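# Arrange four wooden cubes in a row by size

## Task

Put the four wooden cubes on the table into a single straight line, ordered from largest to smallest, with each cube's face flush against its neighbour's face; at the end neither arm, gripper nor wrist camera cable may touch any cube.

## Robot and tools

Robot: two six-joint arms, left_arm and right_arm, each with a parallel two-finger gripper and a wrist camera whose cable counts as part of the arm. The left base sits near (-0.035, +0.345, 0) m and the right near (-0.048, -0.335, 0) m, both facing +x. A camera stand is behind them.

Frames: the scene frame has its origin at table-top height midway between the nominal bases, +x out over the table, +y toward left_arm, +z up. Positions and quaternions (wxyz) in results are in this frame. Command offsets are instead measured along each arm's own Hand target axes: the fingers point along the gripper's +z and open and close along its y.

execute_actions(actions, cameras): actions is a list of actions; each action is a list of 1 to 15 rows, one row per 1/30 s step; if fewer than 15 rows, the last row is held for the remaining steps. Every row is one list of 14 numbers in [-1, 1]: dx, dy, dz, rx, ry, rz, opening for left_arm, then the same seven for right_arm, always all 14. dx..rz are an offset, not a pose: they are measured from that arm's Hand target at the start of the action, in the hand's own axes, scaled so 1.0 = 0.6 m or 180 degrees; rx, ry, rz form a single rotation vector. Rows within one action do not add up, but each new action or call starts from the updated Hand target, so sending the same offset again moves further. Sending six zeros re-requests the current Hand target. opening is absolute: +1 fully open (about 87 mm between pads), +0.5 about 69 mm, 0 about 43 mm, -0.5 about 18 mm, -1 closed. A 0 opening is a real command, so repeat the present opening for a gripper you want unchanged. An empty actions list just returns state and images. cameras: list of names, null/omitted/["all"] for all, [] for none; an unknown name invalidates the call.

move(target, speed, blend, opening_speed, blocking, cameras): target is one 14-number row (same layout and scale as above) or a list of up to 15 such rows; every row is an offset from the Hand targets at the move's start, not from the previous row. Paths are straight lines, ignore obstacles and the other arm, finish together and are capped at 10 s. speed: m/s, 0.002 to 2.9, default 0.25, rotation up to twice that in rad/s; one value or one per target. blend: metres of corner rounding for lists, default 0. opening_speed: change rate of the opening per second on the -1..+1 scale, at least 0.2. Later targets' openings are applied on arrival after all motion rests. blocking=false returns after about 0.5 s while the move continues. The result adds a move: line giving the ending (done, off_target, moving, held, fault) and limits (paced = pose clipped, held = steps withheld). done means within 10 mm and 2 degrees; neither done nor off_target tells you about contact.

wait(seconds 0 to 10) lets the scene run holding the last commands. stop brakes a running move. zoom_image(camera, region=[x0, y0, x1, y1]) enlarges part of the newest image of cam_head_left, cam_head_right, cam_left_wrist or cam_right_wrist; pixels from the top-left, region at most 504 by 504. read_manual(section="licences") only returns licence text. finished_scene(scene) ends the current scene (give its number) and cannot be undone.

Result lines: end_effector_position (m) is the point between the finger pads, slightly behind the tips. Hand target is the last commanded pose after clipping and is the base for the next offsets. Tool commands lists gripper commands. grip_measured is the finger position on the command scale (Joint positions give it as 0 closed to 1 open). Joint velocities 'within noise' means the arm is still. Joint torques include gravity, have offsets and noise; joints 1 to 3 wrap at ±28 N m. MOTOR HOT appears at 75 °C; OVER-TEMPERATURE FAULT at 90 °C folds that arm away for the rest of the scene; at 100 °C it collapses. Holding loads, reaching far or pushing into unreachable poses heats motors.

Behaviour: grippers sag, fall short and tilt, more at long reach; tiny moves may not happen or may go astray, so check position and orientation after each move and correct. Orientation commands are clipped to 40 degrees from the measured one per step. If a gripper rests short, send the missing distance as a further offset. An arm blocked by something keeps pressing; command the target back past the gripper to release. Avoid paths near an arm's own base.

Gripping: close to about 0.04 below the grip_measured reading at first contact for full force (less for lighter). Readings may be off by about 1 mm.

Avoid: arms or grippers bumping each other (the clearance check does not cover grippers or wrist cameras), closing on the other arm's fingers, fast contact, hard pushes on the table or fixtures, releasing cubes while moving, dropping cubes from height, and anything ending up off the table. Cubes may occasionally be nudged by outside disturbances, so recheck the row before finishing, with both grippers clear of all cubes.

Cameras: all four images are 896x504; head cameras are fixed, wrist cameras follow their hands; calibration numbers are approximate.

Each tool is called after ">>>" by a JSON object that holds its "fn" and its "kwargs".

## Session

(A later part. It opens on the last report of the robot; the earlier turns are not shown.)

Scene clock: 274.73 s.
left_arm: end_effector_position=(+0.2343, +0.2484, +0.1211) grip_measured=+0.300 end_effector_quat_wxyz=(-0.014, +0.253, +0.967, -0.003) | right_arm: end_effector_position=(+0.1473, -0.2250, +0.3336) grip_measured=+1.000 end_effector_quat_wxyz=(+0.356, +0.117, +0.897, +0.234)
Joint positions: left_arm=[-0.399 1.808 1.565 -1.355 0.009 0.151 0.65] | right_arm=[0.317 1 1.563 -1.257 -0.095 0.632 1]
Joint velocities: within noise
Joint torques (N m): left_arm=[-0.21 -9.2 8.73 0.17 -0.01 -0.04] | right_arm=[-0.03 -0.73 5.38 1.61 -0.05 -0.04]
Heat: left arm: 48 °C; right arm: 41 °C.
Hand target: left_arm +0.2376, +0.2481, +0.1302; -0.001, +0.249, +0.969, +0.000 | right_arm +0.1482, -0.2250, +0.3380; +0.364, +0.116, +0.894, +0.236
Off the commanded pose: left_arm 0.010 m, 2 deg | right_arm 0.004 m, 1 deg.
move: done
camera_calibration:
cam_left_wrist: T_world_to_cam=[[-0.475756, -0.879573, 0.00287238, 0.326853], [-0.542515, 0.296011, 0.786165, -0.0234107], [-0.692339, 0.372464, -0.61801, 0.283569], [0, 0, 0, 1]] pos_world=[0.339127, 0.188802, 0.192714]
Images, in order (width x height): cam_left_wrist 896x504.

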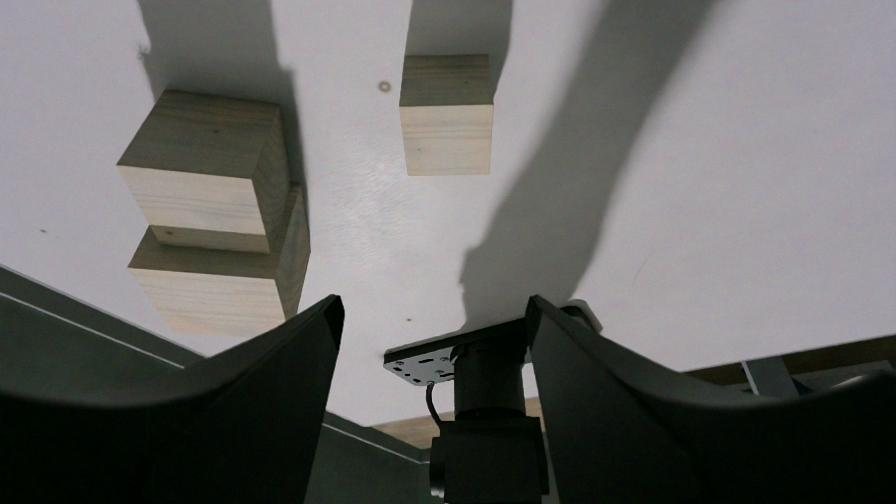

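>>> {"fn": "move", "kwargs": {"target": [[0,-0.009,0.08,0,0,-0.006,0.3,0,0,0,0,0,0,1],[0,-0.009,0.18,0,0,-0.006,0.3,0,0,0,0,0,0,1]], "speed": 0.1, "cameras": ["cam_left_wrist"]}}

Scene clock: 287.60 s.
left_arm: end_effector_position=(+0.2338, +0.2447, +0.0239) grip_measured=+0.300 end_effector_quat_wxyz=(-0.004, +0.241, +0.971, -0.004) | right_arm: end_effector_position=(+0.1473, -0.2250, +0.3336) grip_measured=+1.000 end_effector_quat_wxyz=(+0.356, +0.117, +0.897, +0.234)
Joint positions: left_arm=[-0.407 1.862 1.243 -0.958 0.009 0.117 0.65] | right_arm=[0.317 1 1.563 -1.257 -0.095 0.632 1]
Joint velocities: within noise
Joint torques (N m): left_arm=[-0.72 -7.88 5.86 0.39 -0.02 -0.04] | right_arm=[0.03 -0.75 5.48 1.59 -0.05 -0.04]
Heat: left arm: 48 °C; right arm: 42 °C.
Hand target: left_arm +0.2348, +0.2433, +0.0221; -0.001, +0.240, +0.971, +0.000 | right_arm +0.1482, -0.2250, +0.3380; +0.364, +0.116, +0.894, +0.236
Off the commanded pose: left_arm 0.002 m, 1 deg | right_arm 0.004 m, 1 deg.
move: done
camera_calibration:
cam_left_wrist: T_world_to_cam=[[-0.453186, -0.891416, -0.000195372, 0.321236], [-0.565468, 0.287309, 0.77311, 0.0616457], [-0.689107, 0.350474, -0.634272, 0.229657], [0, 0, 0, 1]] pos_world=[0.338697, 0.188154, 0.0980689]
Images, in order (width x height): cam_left_wrist 896x504.

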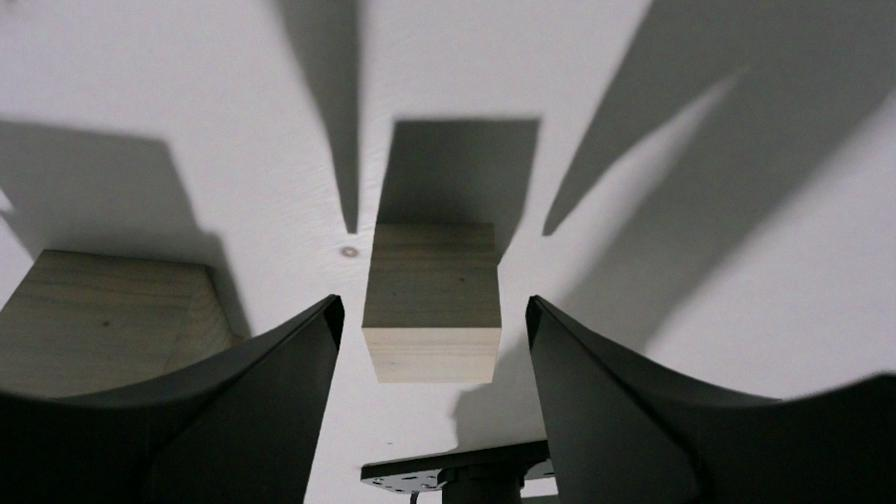

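>>> {"fn": "move", "kwargs": {"target": [0,0,0,0,0,0,-0.25,0,0,0,0,0,0,1], "opening_speed": 0.25, "cameras": ["cam_left_wrist"]}}

Scene clock: 325.93 s.
left_arm: end_effector_position=(+0.2340, +0.2446, +0.0239) grip_measured=-0.133 end_effector_quat_wxyz=(-0.003, +0.241, +0.971, -0.004) | right_arm: end_effector_position=(+0.1473, -0.2250, +0.3336) grip_measured=+1.000 end_effector_quat_wxyz=(+0.356, +0.117, +0.897, +0.234)
Joint positions: left_arm=[-0.407 1.862 1.243 -0.957 0.009 0.117 0.434] | right_arm=[0.317 1 1.563 -1.257 -0.095 0.632 1]
Joint velocities: within noise
Joint torques (N m): left_arm=[-0.75 -7.91 5.83 0.39 -0.02 -0.03] | right_arm=[-0.05 -0.66 5.39 1.61 -0.05 -0.03]
Heat: left arm: 48 °C; right arm: 42 °C.
Hand target: left_arm +0.2347, +0.2433, +0.0221; -0.001, +0.240, +0.971, +0.000 | right_arm +0.1482, -0.2250, +0.3380; +0.364, +0.116, +0.894, +0.236
Off the commanded pose: left_arm 0.002 m, 1 deg | right_arm 0.004 m, 1 deg.
move: done
camera_calibration:
cam_left_wrist: T_world_to_cam=[[-0.453166, -0.891426, -0.000298284, 0.321286], [-0.566064, 0.287506, 0.7726, 0.0618416], [-0.68863, 0.350285, -0.634893, 0.229724], [0, 0, 0, 1]] pos_world=[0.338797, 0.188154, 0.0981672]
Images, in order (width x height): cam_left_wrist 896x504.

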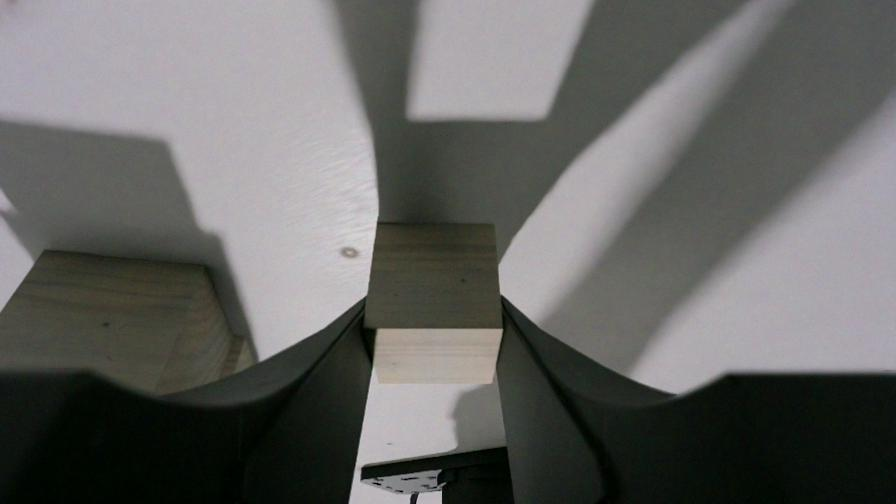

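>>> {"fn": "move", "kwargs": {"target": [[0,0,-0.1548,0,0,0,-0.25,0,0,0,0,0,0,1],[-0.0462,0.1763,-0.1548,0,0,0.0589,-0.25,0,0,0,0,0,0,1],[-0.0462,0.1763,-0.0107,0,0,0.0589,-0.25,0,0,0,0,0,0,1]], "speed": [0.12,0.2,0.1], "cameras": ["cam_left_wrist"]}}

Scene clock: 342.43 s.
left_arm: end_effector_position=(+0.3067, +0.3228, +0.0297) grip_measured=-0.133 end_effector_quat_wxyz=(-0.002, +0.323, +0.946, -0.005) | right_arm: end_effector_position=(+0.1473, -0.2250, +0.3336) grip_measured=+1.000 end_effector_quat_wxyz=(+0.356, +0.117, +0.897, +0.234)
Joint positions: left_arm=[-0.161 2.033 1.508 -1.053 0.008 0.536 0.434] | right_arm=[0.317 1 1.563 -1.257 -0.095 0.632 1]
Joint velocities: within noise
Joint torques (N m): left_arm=[-0.25 -9.66 6.05 0.35 0.01 0.19] | right_arm=[0.06 -0.69 5.41 1.6 -0.04 -0.03]
Heat: left arm: 48 °C; right arm: 42 °C.
Hand target: left_arm +0.3086, +0.3241, +0.0285; -0.001, +0.328, +0.945, +0.000 | right_arm +0.1482, -0.2250, +0.3380; +0.364, +0.116, +0.894, +0.236
Off the commanded pose: left_arm 0.003 m, 1 deg | right_arm 0.004 m, 1 deg.
move: done
camera_calibration:
cam_left_wrist: T_world_to_cam=[[-0.599037, -0.800721, 0.0010996, 0.439479], [-0.509472, 0.382206, 0.770946, 0.0281979], [-0.617732, 0.461265, -0.6369, 0.198591], [0, 0, 0, 1]] pos_world=[0.400306, 0.24952, 0.10426]
Images, in order (width x height): cam_left_wrist 896x504.

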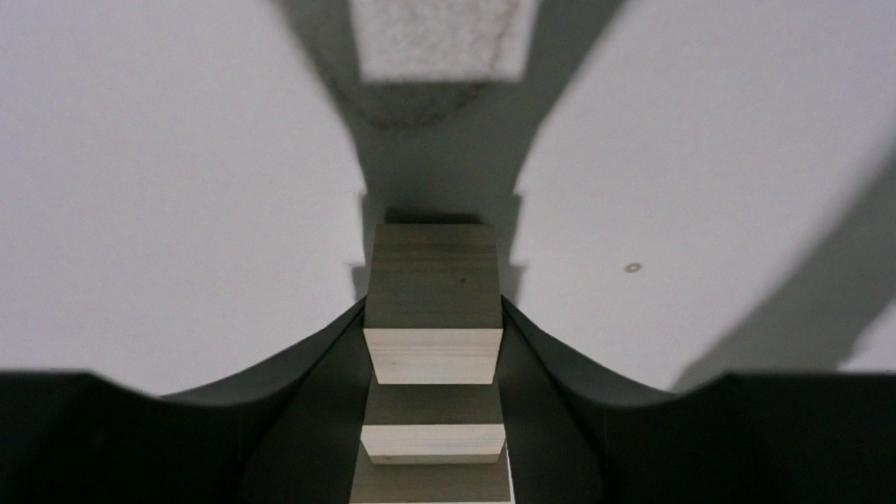

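>>> {"fn": "move", "kwargs": {"target": [[0,0.001,0.007,0,0,0.0044,-0.25,0,0,0,0,0,0,1],[0.027,0.003,0.005,0,0,0.0044,-0.25,0,0,0,0,0,0,1]], "speed": [0.04,0.04], "cameras": ["cam_left_wrist"]}}

Scene clock: 349.73 s.
left_arm: end_effector_position=(+0.2979, +0.3310, +0.0238) grip_measured=-0.132 end_effector_quat_wxyz=(-0.005, +0.332, +0.943, -0.005) | right_arm: end_effector_position=(+0.1473, -0.2250, +0.3336) grip_measured=+1.000 end_effector_quat_wxyz=(+0.356, +0.117, +0.897, +0.234)
Joint positions: left_arm=[-0.145 2.006 1.444 -1.02 0.007 0.571 0.434] | right_arm=[0.317 1 1.563 -1.257 -0.095 0.632 1]
Joint velocities: within noise
Joint torques (N m): left_arm=[0.47 -10.85 4.78 0.36 0.04 0.23] | right_arm=[0.05 -0.62 5.45 1.62 -0.03 -0.03]
Heat: left arm: 47 °C; right arm: 42 °C.
Hand target: left_arm +0.2969, +0.3356, +0.0255; -0.001, +0.335, +0.942, +0.000 | right_arm +0.1482, -0.2250, +0.3380; +0.364, +0.116, +0.894, +0.236
Off the commanded pose: left_arm 0.005 m, 1 deg | right_arm 0.004 m, 1 deg.
move: done
camera_calibration:
cam_left_wrist: T_world_to_cam=[[-0.61454, -0.788883, 0.0020886, 0.441291], [-0.498966, 0.390743, 0.773533, 0.01912], [-0.611043, 0.474325, -0.633753, 0.179219], [0, 0, 0, 1]] pos_world=[0.390241, 0.255647, 0.0978688]
Images, in order (width x height): cam_left_wrist 896x504.

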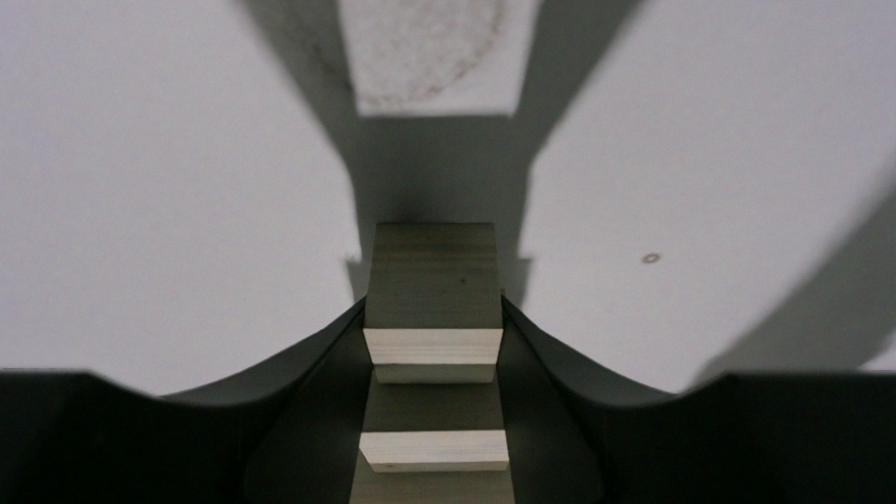

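>>> {"fn": "move", "kwargs": {"target": [0.0095,0.001,-0.003,0,0,0,-0.25,0,0,0,0,0,0,1], "speed": 0.04, "cameras": ["cam_left_wrist"]}}

Scene clock: 355.10 s.
left_arm: end_effector_position=(+0.2954, +0.3343, +0.0238) grip_measured=-0.132 end_effector_quat_wxyz=(-0.003, +0.334, +0.943, -0.004) | right_arm: end_effector_position=(+0.1473, -0.2250, +0.3336) grip_measured=+1.000 end_effector_quat_wxyz=(+0.356, +0.117, +0.897, +0.234)
Joint positions: left_arm=[-0.137 1.992 1.424 -1.01 0.007 0.582 0.434] | right_arm=[0.317 1 1.563 -1.257 -0.095 0.632 1]
Joint velocities: within noise
Joint torques (N m): left_arm=[0.64 -11.11 4.89 0.29 0.02 0.17] | right_arm=[-0.05 -0.69 5.44 1.62 -0.04 -0.04]
Heat: left arm: 48 °C; right arm: 42 °C.
Hand target: left_arm +0.2929, +0.3396, +0.0272; -0.001, +0.335, +0.942, +0.000 | right_arm +0.1482, -0.2250, +0.3380; +0.364, +0.116, +0.894, +0.236
Off the commanded pose: left_arm 0.007 m, 1 deg | right_arm 0.004 m, 1 deg.
move: done
camera_calibration:
cam_left_wrist: T_world_to_cam=[[-0.61691, -0.787034, 0.0000939269, 0.442535], [-0.500794, 0.392635, 0.771391, 0.0165387], [-0.607148, 0.475831, -0.636362, 0.174526], [0, 0, 0, 1]] pos_world=[0.38725, 0.258751, 0.0982626]
Images, in order (width x height): cam_left_wrist 896x504.

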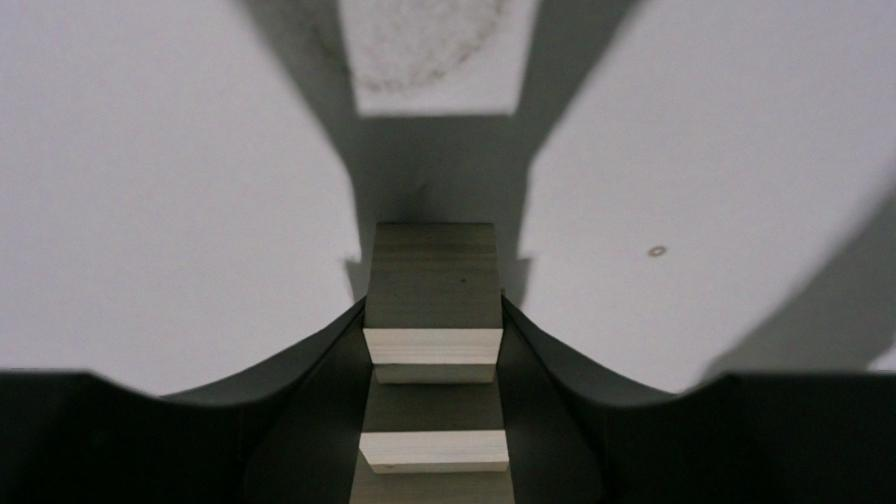

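>>> {"fn": "move", "kwargs": {"target": [[0,0,0,0,0,0,0.15,0,0,0,0,0,0,1],[0,0,-0.163,0,0,0,0.15,0,0,0,0,0,0,1],[0.2705,0.0233,-0.163,0,0,-0.887,0.15,0,0,0,0,0,0,1]], "speed": [0.1,0.12,0.35], "opening_speed": 0.3, "cameras": ["cam_left_wrist","cam_head_left"]}}

Scene clock: 388.13 s.
left_arm: end_effector_position=(+0.1779, +0.4517, +0.1226) grip_measured=+0.150 end_effector_quat_wxyz=(+0.008, +0.864, -0.503, +0.000) | right_arm: end_effector_position=(+0.1473, -0.2250, +0.3336) grip_measured=+1.000 end_effector_quat_wxyz=(+0.356, +0.117, +0.897, +0.234)
Joint positions: left_arm=[0.604 1.463 1.206 -1.329 0.007 -1.445 0.575] | right_arm=[0.317 1 1.563 -1.257 -0.095 0.632 1]
Joint velocities: within noise
Joint torques (N m): left_arm=[0.01 -6.57 5.94 0.22 -0.11 -0.05] | right_arm=[0.06 -0.73 5.34 1.62 -0.05 -0.04]
Heat: left arm: 53 °C; right arm: 42 °C.
Hand target: left_arm +0.1760, +0.4529, +0.1252; +0.000, +0.868, -0.496, +0.000 | right_arm +0.1482, -0.2250, +0.3380; +0.364, +0.116, +0.894, +0.236
Off the commanded pose: left_arm 0.003 m, 1 deg | right_arm 0.004 m, 1 deg.
move: done
camera_calibration:
cam_left_wrist: T_world_to_cam=[[0.861022, 0.507994, -0.0241422, -0.382539], [0.33716, -0.534641, 0.774908, 0.104746], [0.380741, -0.675353, -0.631613, 0.453912], [0, 0, 0, 1]] pos_world=[0.121235, 0.55688, 0.196293]
Images, in order (width x height): cam_head_left 896x504, cam_left_wrist 896x504.

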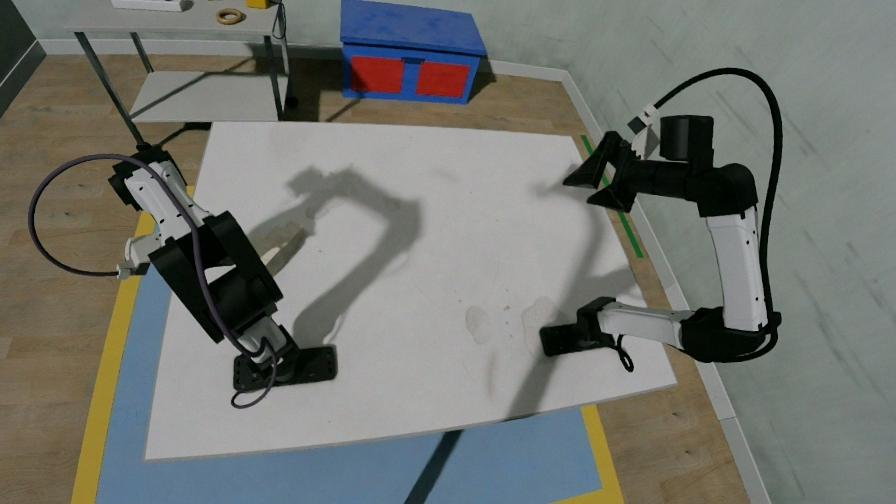

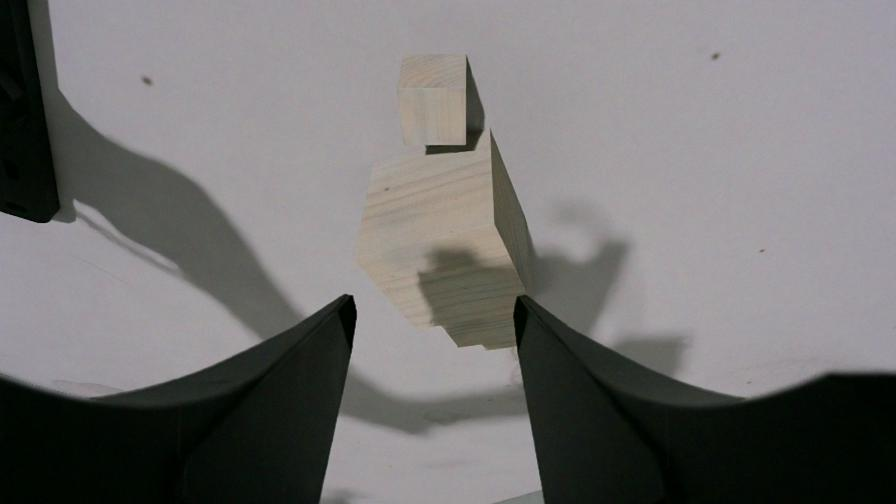

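>>> {"fn": "move", "kwargs": {"target": [[-0.01,0.0033,0.08,0,0,-0.005,0.12,0,0,0,0,0,0,1],[-0.01,0.0033,0.168,0,0,-0.005,0.12,0,0,0,0,0,0,1]], "speed": 0.08, "cameras": ["cam_left_wrist"]}}

Scene clock: 401.20 s.
left_arm: end_effector_position=(+0.1719, +0.4541, +0.0267) grip_measured=+0.120 end_effector_quat_wxyz=(+0.003, +0.871, -0.492, +0.002) | right_arm: end_effector_position=(+0.1473, -0.2250, +0.3336) grip_measured=+1.000 end_effector_quat_wxyz=(+0.356, +0.117, +0.897, +0.234)
Joint positions: left_arm=[0.628 1.515 0.862 -0.921 0.007 -1.445 0.56] | right_arm=[0.317 1 1.563 -1.257 -0.095 0.632 1]
Joint velocities: within noise
Joint torques (N m): left_arm=[0.35 -4.52 5.68 0.35 -0.11 0.07] | right_arm=[0.03 -0.76 5.42 1.62 -0.04 -0.03]
Heat: left arm: 50 °C; right arm: 42 °C.
Hand target: left_arm +0.1711, +0.4570, +0.0244; +0.001, +0.872, -0.489, -0.001 | right_arm +0.1482, -0.2250, +0.3380; +0.364, +0.116, +0.894, +0.236
Off the commanded pose: left_arm 0.004 m, 1 deg | right_arm 0.004 m, 1 deg.
move: done
camera_calibration:
cam_left_wrist: T_world_to_cam=[[0.848509, 0.529046, -0.0119636, -0.388665], [0.342678, -0.532095, 0.77424, 0.180282], [0.403243, -0.661049, -0.63278, 0.386885], [0, 0, 0, 1]] pos_world=[0.111998, 0.557299, 0.100581]
Images, in order (width x height): cam_left_wrist 896x504.

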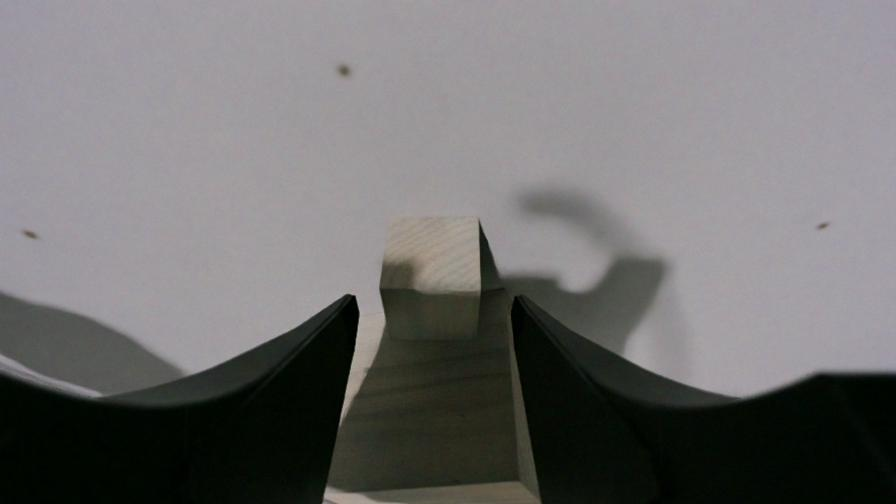

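>>> {"fn": "move", "kwargs": {"target": [[-0.0117,0,0,0,0,0,0.12,0,0,0,0,0,0,1],[-0.0117,0,0.009,0,0,0,0.12,0,0,0,0,0,0,1]], "speed": 0.05, "cameras": ["cam_left_wrist"]}}

>>> {"fn": "move", "kwargs": {"target": [0,0,0,0,0,0,-0.41,0,0,0,0,0,0,1], "opening_speed": 0.25, "cameras": ["cam_left_wrist"]}}

Scene clock: 416.07 s.
left_arm: end_effector_position=(+0.1687, +0.4607, +0.0215) grip_measured=+0.120 end_effector_quat_wxyz=(+0.002, +0.873, -0.489, +0.003) | right_arm: end_effector_position=(+0.1473, -0.2250, +0.3336) grip_measured=+1.000 end_effector_quat_wxyz=(+0.356, +0.117, +0.897, +0.234)
Joint positions: left_arm=[0.658 1.528 0.852 -0.897 0.007 -1.423 0.56] | right_arm=[0.317 1 1.563 -1.257 -0.095 0.632 1]
Joint velocities: within noise
Joint torques (N m): left_arm=[0.32 -4.59 5.57 0.34 -0.12 0.13] | right_arm=[0.01 -0.77 5.35 1.59 -0.04 -0.03]
Heat: left arm: 48 °C; right arm: 43 °C.
Hand target: left_arm +0.1674, +0.4631, +0.0190; +0.001, +0.872, -0.489, +0.000 | right_arm +0.1482, -0.2250, +0.3380; +0.364, +0.116, +0.894, +0.236
Off the commanded pose: left_arm 0.004 m, 0 deg | right_arm 0.004 m, 1 deg.
move: done
camera_calibration:
cam_left_wrist: T_world_to_cam=[[0.844279, 0.535797, -0.0106665, -0.391858], [0.346059, -0.529886, 0.774251, 0.18724], [0.409189, -0.657375, -0.632789, 0.386434], [0, 0, 0, 1]] pos_world=[0.107917, 0.563204, 0.0953805]
Images, in order (width x height): cam_left_wrist 896x504.

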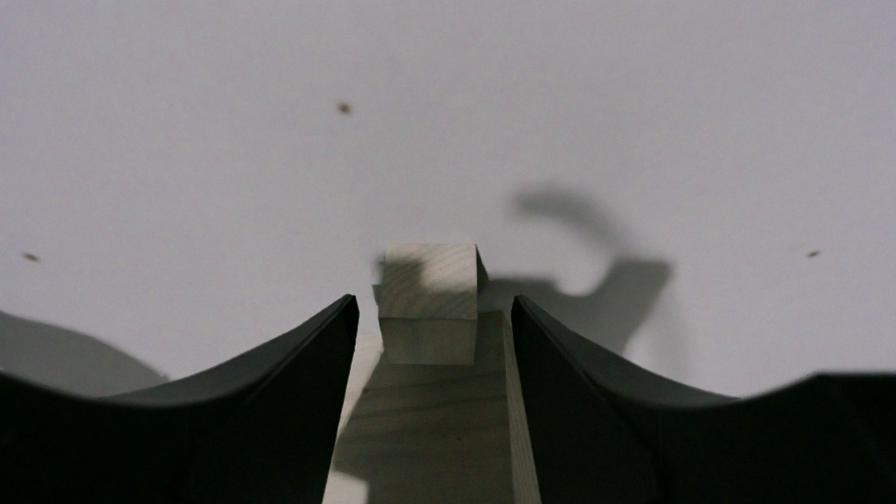

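Scene clock: 418.40 s.
left_arm: end_effector_position=(+0.1689, +0.4608, +0.0215) grip_measured=-0.306 end_effector_quat_wxyz=(+0.002, +0.872, -0.489, +0.003) | right_arm: end_effector_position=(+0.1473, -0.2250, +0.3336) grip_measured=+1.000 end_effector_quat_wxyz=(+0.356, +0.117, +0.897, +0.234)
Joint positions: left_arm=[0.658 1.528 0.852 -0.896 0.007 -1.423 0.347] | right_arm=[0.317 1 1.563 -1.257 -0.095 0.632 1]
Joint velocities: within noise
Joint torques (N m): left_arm=[0.27 -4.53 5.56 0.34 -0.11 0.13] | right_arm=[-0.08 -0.72 5.48 1.61 -0.06 -0.03]
Heat: left arm: 47 °C; right arm: 43 °C.
Hand target: left_arm +0.1674, +0.4630, +0.0190; +0.001, +0.872, -0.489, +0.000 | right_arm +0.1482, -0.2250, +0.3380; +0.364, +0.116, +0.894, +0.236
Off the commanded pose: left_arm 0.004 m, 0 deg | right_arm 0.004 m, 1 deg.
move: done
camera_calibration:
cam_left_wrist: T_world_to_cam=[[0.84447, 0.53551, -0.00994781, -0.391923], [0.345467, -0.530402, 0.774162, 0.187622], [0.409295, -0.657193, -0.63291, 0.386356], [0, 0, 0, 1]] pos_world=[0.108017, 0.563304, 0.0953797]
Images, in order (width x height): cam_left_wrist 896x504.

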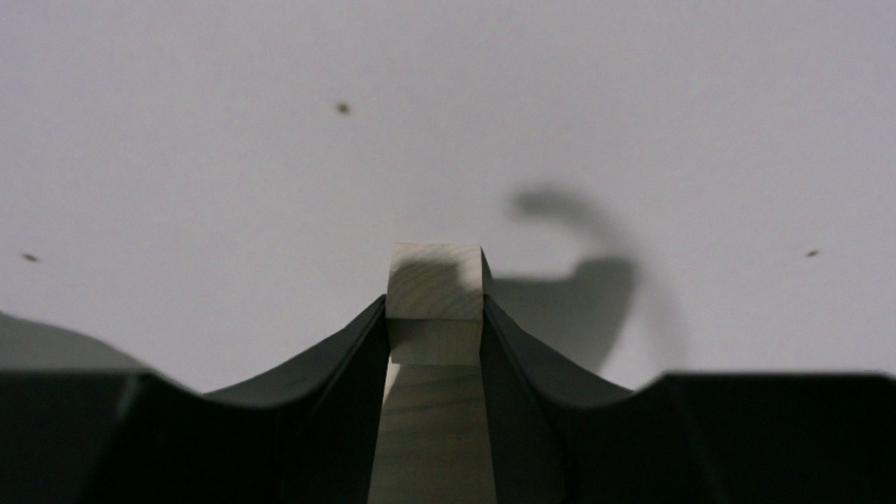

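>>> {"fn": "move", "kwargs": {"target": [[0,0,-0.1767,0,0,0,-0.41,0,0,0,0,0,0,1],[0.3658,-0.0997,-0.1767,0,0,0.891,-0.41,0,0,0,0,0,0,1],[0.3658,-0.0997,-0.013,0,0,0.891,-0.41,0,0,0,0,0,0,1]], "speed": [0.12,0.3,0.1], "cameras": ["cam_left_wrist","cam_head_left"]}}

Scene clock: 441.10 s.
left_arm: end_effector_position=(+0.3312, +0.3070, +0.0279) grip_measured=-0.306 end_effector_quat_wxyz=(-0.003, +0.327, +0.945, -0.004) | right_arm: end_effector_position=(+0.1473, -0.2250, +0.3336) grip_measured=+1.000 end_effector_quat_wxyz=(+0.356, +0.117, +0.897, +0.234)
Joint positions: left_arm=[-0.195 2.134 1.656 -1.1 0.006 0.511 0.347] | right_arm=[0.317 1 1.563 -1.257 -0.095 0.632 1]
Joint velocities: within noise
Joint torques (N m): left_arm=[-0.44 -10.47 6.09 0.35 0.04 0.18] | right_arm=[-0.02 -0.7 5.39 1.61 -0.04 -0.04]
Heat: left arm: 46 °C; right arm: 43 °C.
Hand target: left_arm +0.3330, +0.3070, +0.0266; -0.001, +0.333, +0.943, +0.000 | right_arm +0.1482, -0.2250, +0.3380; +0.364, +0.116, +0.894, +0.236
Off the commanded pose: left_arm 0.002 m, 1 deg | right_arm 0.004 m, 1 deg.
move: done
camera_calibration:
cam_left_wrist: T_world_to_cam=[[-0.606048, -0.795428, -0.000420826, 0.442064], [-0.505837, 0.384997, 0.771949, 0.0459804], [-0.613868, 0.468051, -0.635684, 0.216418], [0, 0, 0, 1]] pos_world=[0.424023, 0.232633, 0.102265]
Images, in order (width x height): cam_head_left 896x504, cam_left_wrist 896x504.

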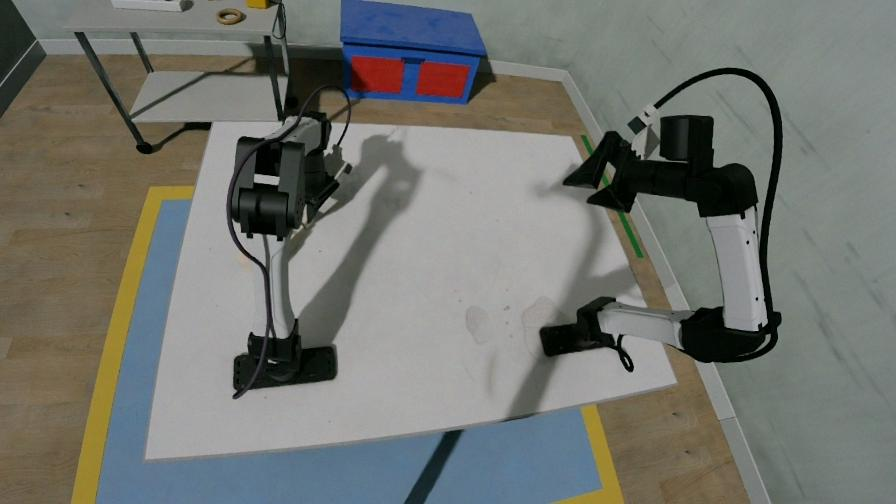

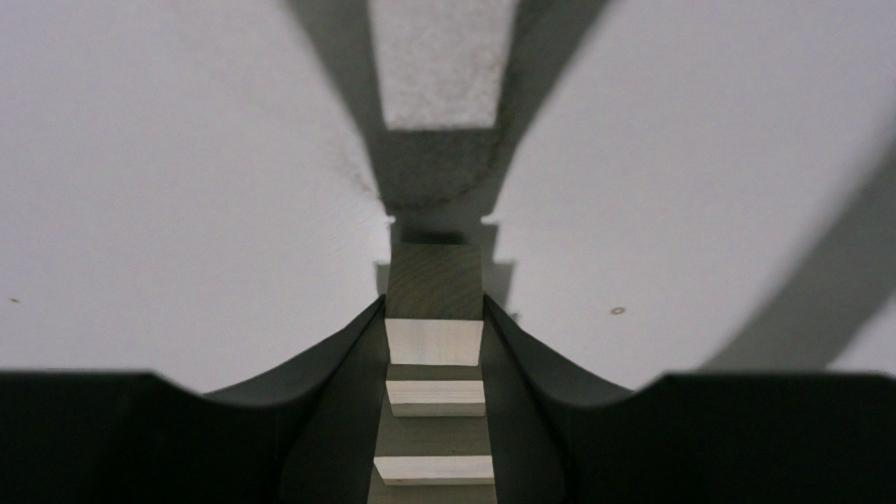

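>>> {"fn": "move", "kwargs": {"target": [[0,-0.0017,0.006,0,0,0.001,-0.41,0,0,0,0,0,0,1],[0.026,-0.001,0.004,0,0,0.001,-0.41,0,0,0,0,0,0,1]], "speed": [0.04,0.04], "cameras": ["cam_left_wrist"]}}

Scene clock: 449.70 s.
left_arm: end_effector_position=(+0.3205, +0.3119, +0.0201) grip_measured=-0.306 end_effector_quat_wxyz=(-0.007, +0.333, +0.943, -0.004) | right_arm: end_effector_position=(+0.1473, -0.2250, +0.3336) grip_measured=+1.000 end_effector_quat_wxyz=(+0.356, +0.117, +0.897, +0.234)
Joint positions: left_arm=[-0.188 2.107 1.579 -1.06 0.005 0.53 0.347] | right_arm=[0.317 1 1.563 -1.257 -0.095 0.632 1]
Joint velocities: within noise
Joint torques (N m): left_arm=[0.51 -12.18 5.08 0.33 0.05 0.19] | right_arm=[0.01 -0.72 5.35 1.61 -0.05 -0.05]
Heat: left arm: 46 °C; right arm: 43 °C.
Hand target: left_arm +0.3204, +0.3162, +0.0242; -0.001, +0.335, +0.942, -0.001 | right_arm +0.1482, -0.2250, +0.3380; +0.364, +0.116, +0.894, +0.236
Off the commanded pose: left_arm 0.006 m, 1 deg | right_arm 0.004 m, 1 deg.
move: done
camera_calibration:
cam_left_wrist: T_world_to_cam=[[-0.616049, -0.787702, 0.00296219, 0.440273], [-0.494409, 0.389591, 0.777032, 0.039455], [-0.613224, 0.477225, -0.629454, 0.199447], [0, 0, 0, 1]] pos_world=[0.413042, 0.236252, 0.0935808]
Images, in order (width x height): cam_left_wrist 896x504.

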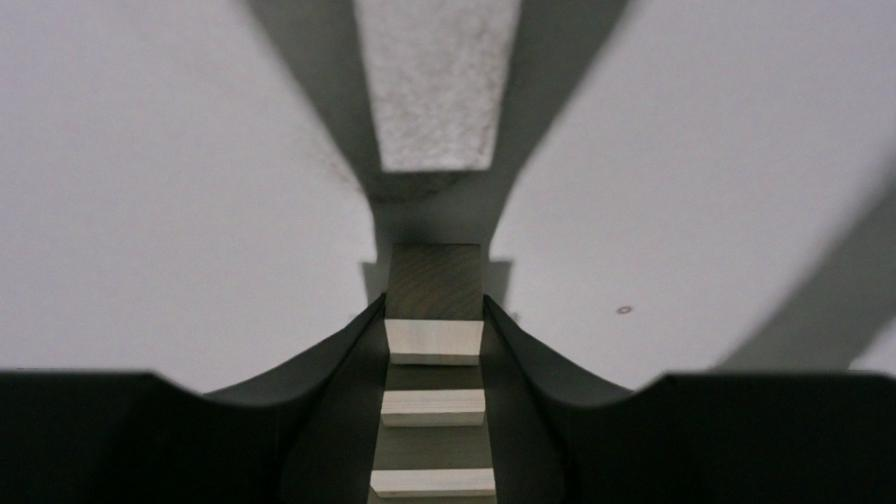

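>>> {"fn": "move", "kwargs": {"target": [0.011,0.001,-0.004,0,0,0,-0.41,0,0,0,0,0,0,1], "speed": 0.04, "cameras": ["cam_left_wrist"]}}

Scene clock: 456.57 s.
left_arm: end_effector_position=(+0.3176, +0.3160, +0.0202) grip_measured=-0.306 end_effector_quat_wxyz=(-0.005, +0.334, +0.943, -0.004) | right_arm: end_effector_position=(+0.1473, -0.2250, +0.3336) grip_measured=+1.000 end_effector_quat_wxyz=(+0.356, +0.117, +0.897, +0.234)
Joint positions: left_arm=[-0.179 2.089 1.553 -1.047 0.005 0.54 0.347] | right_arm=[0.317 1 1.563 -1.257 -0.095 0.632 1]
Joint velocities: within noise
Joint torques (N m): left_arm=[0.59 -12.41 5.12 0.24 0.05 0.22] | right_arm=[-0.12 -0.69 5.45 1.6 -0.04 -0.04]
Heat: left arm: 47 °C; right arm: 43 °C.
Hand target: left_arm +0.3157, +0.3209, +0.0266; -0.001, +0.335, +0.942, -0.001 | right_arm +0.1482, -0.2250, +0.3380; +0.364, +0.116, +0.894, +0.236
Off the commanded pose: left_arm 0.008 m, 1 deg | right_arm 0.004 m, 1 deg.
move: done
camera_calibration:
cam_left_wrist: T_world_to_cam=[[-0.616651, -0.787236, 0.000803199, 0.44173], [-0.497684, 0.390632, 0.774414, 0.0371453], [-0.60996, 0.477144, -0.632679, 0.194875], [0, 0, 0, 1]] pos_world=[0.409746, 0.240252, 0.0941729]
Images, in order (width x height): cam_left_wrist 896x504.

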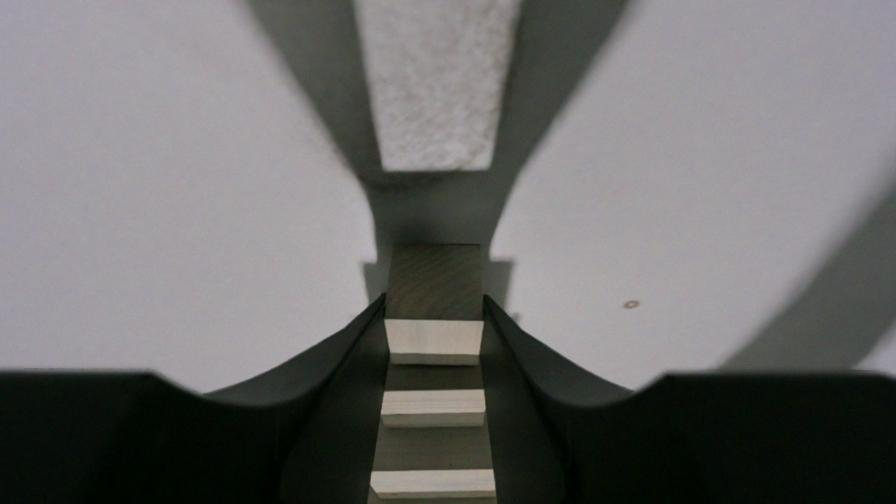

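>>> {"fn": "move", "kwargs": {"target": [[0,0,0,0,0,0,0,0,0,0,0,0,0,1],[-0.006,0,-0.16,0,0,0,0,0,0,0,0,0,0,1]], "speed": 0.1, "opening_speed": 0.3, "cameras": ["cam_left_wrist"]}}

Scene clock: 467.37 s.
left_arm: end_effector_position=(+0.3155, +0.3174, +0.1087) grip_measured=+0.000 end_effector_quat_wxyz=(-0.018, +0.333, +0.943, -0.006) | right_arm: end_effector_position=(+0.1473, -0.2250, +0.3336) grip_measured=+1.000 end_effector_quat_wxyz=(+0.356, +0.117, +0.897, +0.234)
Joint positions: left_arm=[-0.176 2.062 1.863 -1.411 0.005 0.542 0.5] | right_arm=[0.317 1 1.563 -1.257 -0.095 0.632 1]
Joint velocities: within noise
Joint torques (N m): left_arm=[-0.05 -12.36 8.61 0.14 0.05 0.14] | right_arm=[0.06 -0.68 5.45 1.6 -0.05 -0.03]
Heat: left arm: 49 °C; right arm: 43 °C.
Hand target: left_arm +0.3186, +0.3187, +0.1226; -0.001, +0.335, +0.942, -0.001 | right_arm +0.1482, -0.2250, +0.3380; +0.364, +0.116, +0.894, +0.236
Off the commanded pose: left_arm 0.014 m, 2 deg | right_arm 0.004 m, 1 deg.
move: off_target (left_arm)
camera_calibration:
cam_left_wrist: T_world_to_cam=[[-0.61551, -0.787998, 0.0143856, 0.439886], [-0.477169, 0.387123, 0.788952, -0.0399155], [-0.627262, 0.478743, -0.614286, 0.251761], [0, 0, 0, 1]] pos_world=[0.409628, 0.241553, 0.179817]
Images, in order (width x height): cam_left_wrist 896x504.

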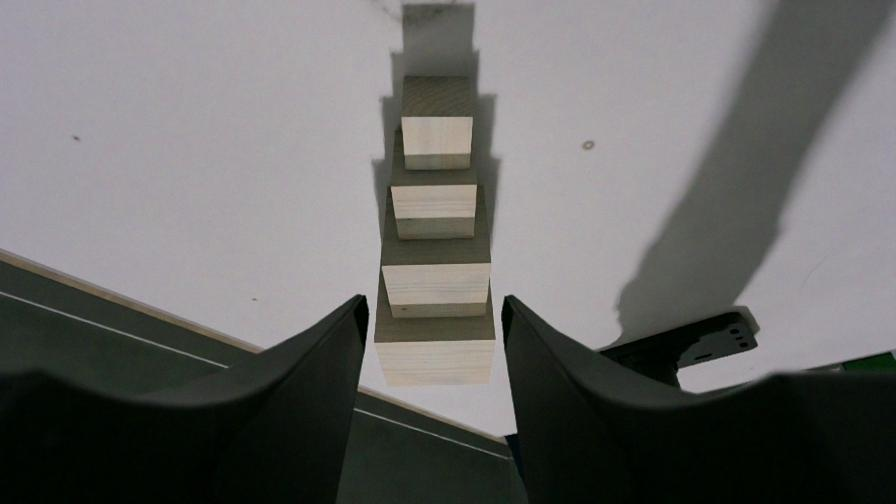

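>>> {"fn": "move", "kwargs": {"target": [0.171,-0.0292,-0.2373,-0.0945,-0.2669,-0.2024,0,0,0,0,0,0,0,1], "speed": 0.2}}

Scene clock: 476.37 s.
left_arm: end_effector_position=(+0.2264, +0.3706, +0.2642) grip_measured=+0.000 end_effector_quat_wxyz=(+0.417, +0.005, +0.909, +0.005) | right_arm: end_effector_position=(+0.1473, -0.2250, +0.3336) grip_measured=+1.000 end_effector_quat_wxyz=(+0.356, +0.117, +0.897, +0.234)
Joint positions: left_arm=[0.115 1.015 1.276 -0.977 0.111 0.114 0.5] | right_arm=[0.317 1 1.563 -1.257 -0.095 0.632 1]
Joint velocities: within noise
Joint torques (N m): left_arm=[0.31 -1.83 6.43 1.68 0.29 -0.02] | right_arm=[-0.01 -0.72 5.45 1.61 -0.06 -0.04]
Heat: left arm: 50 °C; right arm: 43 °C.
Hand target: left_arm +0.2281, +0.3698, +0.2651; +0.422, +0.001, +0.906, -0.001 | right_arm +0.1482, -0.2250, +0.3380; +0.364, +0.116, +0.894, +0.236
Off the commanded pose: left_arm 0.002 m, 1 deg | right_arm 0.004 m, 1 deg.
move: done
camera_calibration:
cam_left_wrist: T_world_to_cam=[[0.012328, -0.999893, -0.00792912, 0.367114], [-0.999743, -0.0124764, 0.0189493, 0.244179], [-0.0190462, 0.00769347, -0.999789, 0.404772], [0, 0, 0, 1]] pos_world=[0.2473, 0.367007, 0.40297]
cam_right_wrist: T_world_to_cam=[[-0.0431713, -0.851662, -0.522311, -0.010351], [-0.994397, -0.0138632, 0.104796, 0.133271], [-0.0964918, 0.523909, -0.846291, 0.553712], [0, 0, 0, 1]] pos_world=[0.185506, -0.297062, 0.449229]

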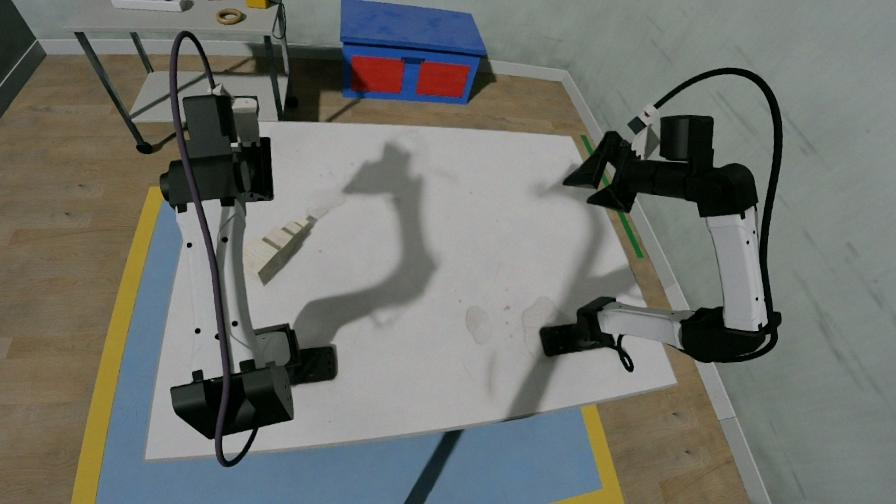

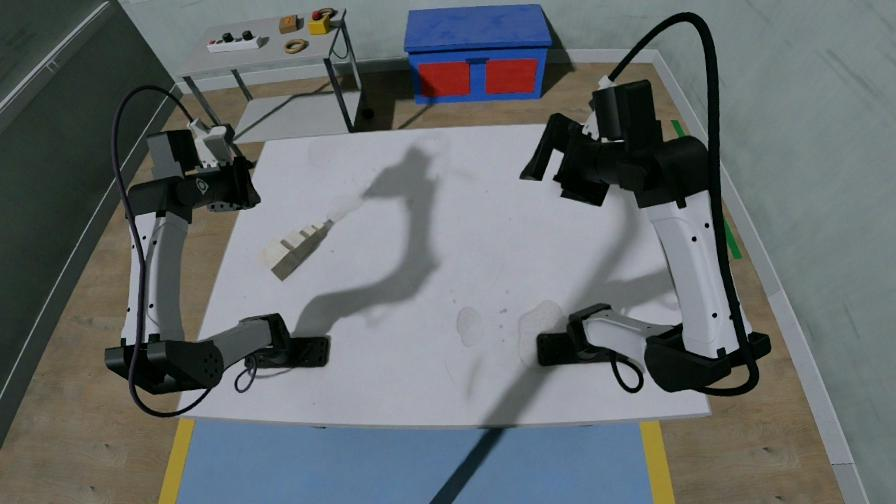

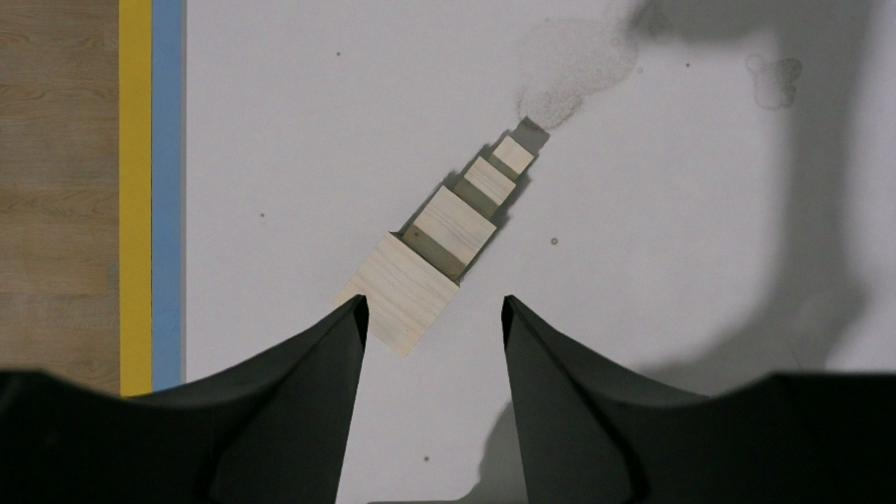

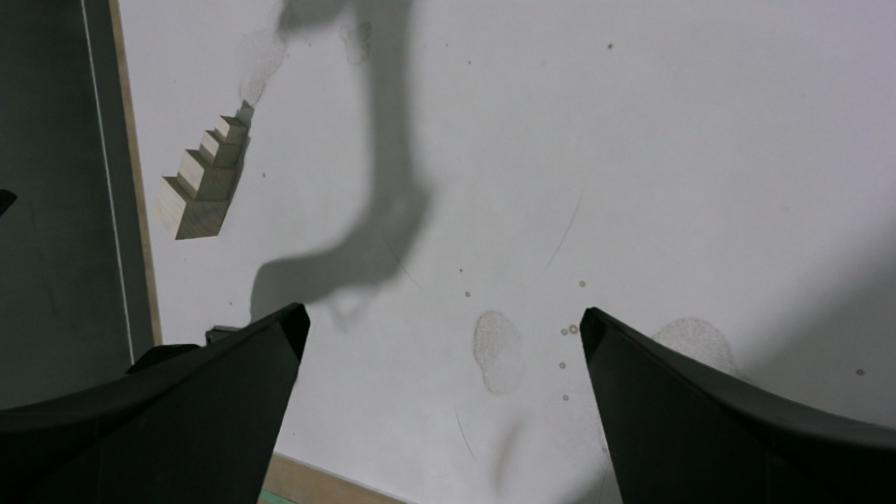

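>>> {"fn": "zoom_image", "kwargs": {"camera": "cam_left_wrist", "region": [370, 110, 560, 300]}}

>>> {"fn": "zoom_image", "kwargs": {"camera": "cam_right_wrist", "region": [140, 90, 270, 250]}}

>>> {"fn": "zoom_image", "kwargs": {"camera": "cam_head_right", "region": [250, 200, 350, 290]}}

Scaled by 2.653 from the camera's 896x504 image, which has a finer 1280x720 frame.

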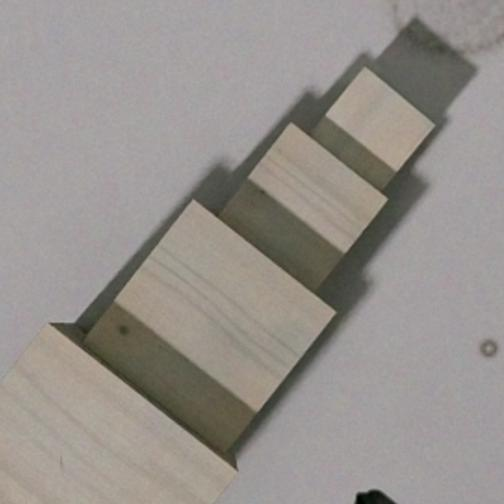

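Scaled by 3.150 from the camera's 896x504 image, which has a finer 1280x720 frame.

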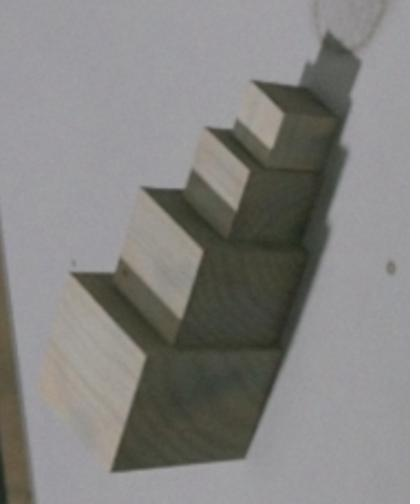

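Scaled by 5.040 from the camera's 896x504 image, which has a finer 1280x720 frame.

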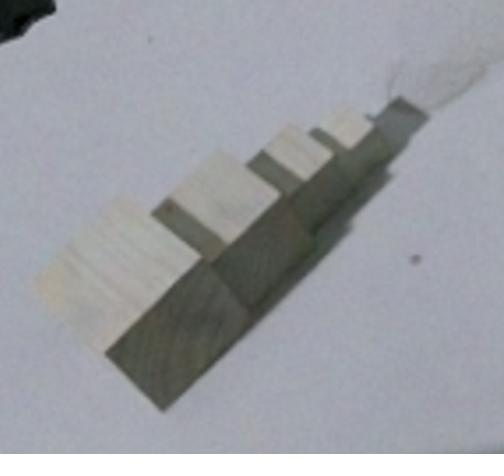

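>>> {"fn": "finished_scene", "kwargs": {"scene": 2}}

The scene is finished: the task was done.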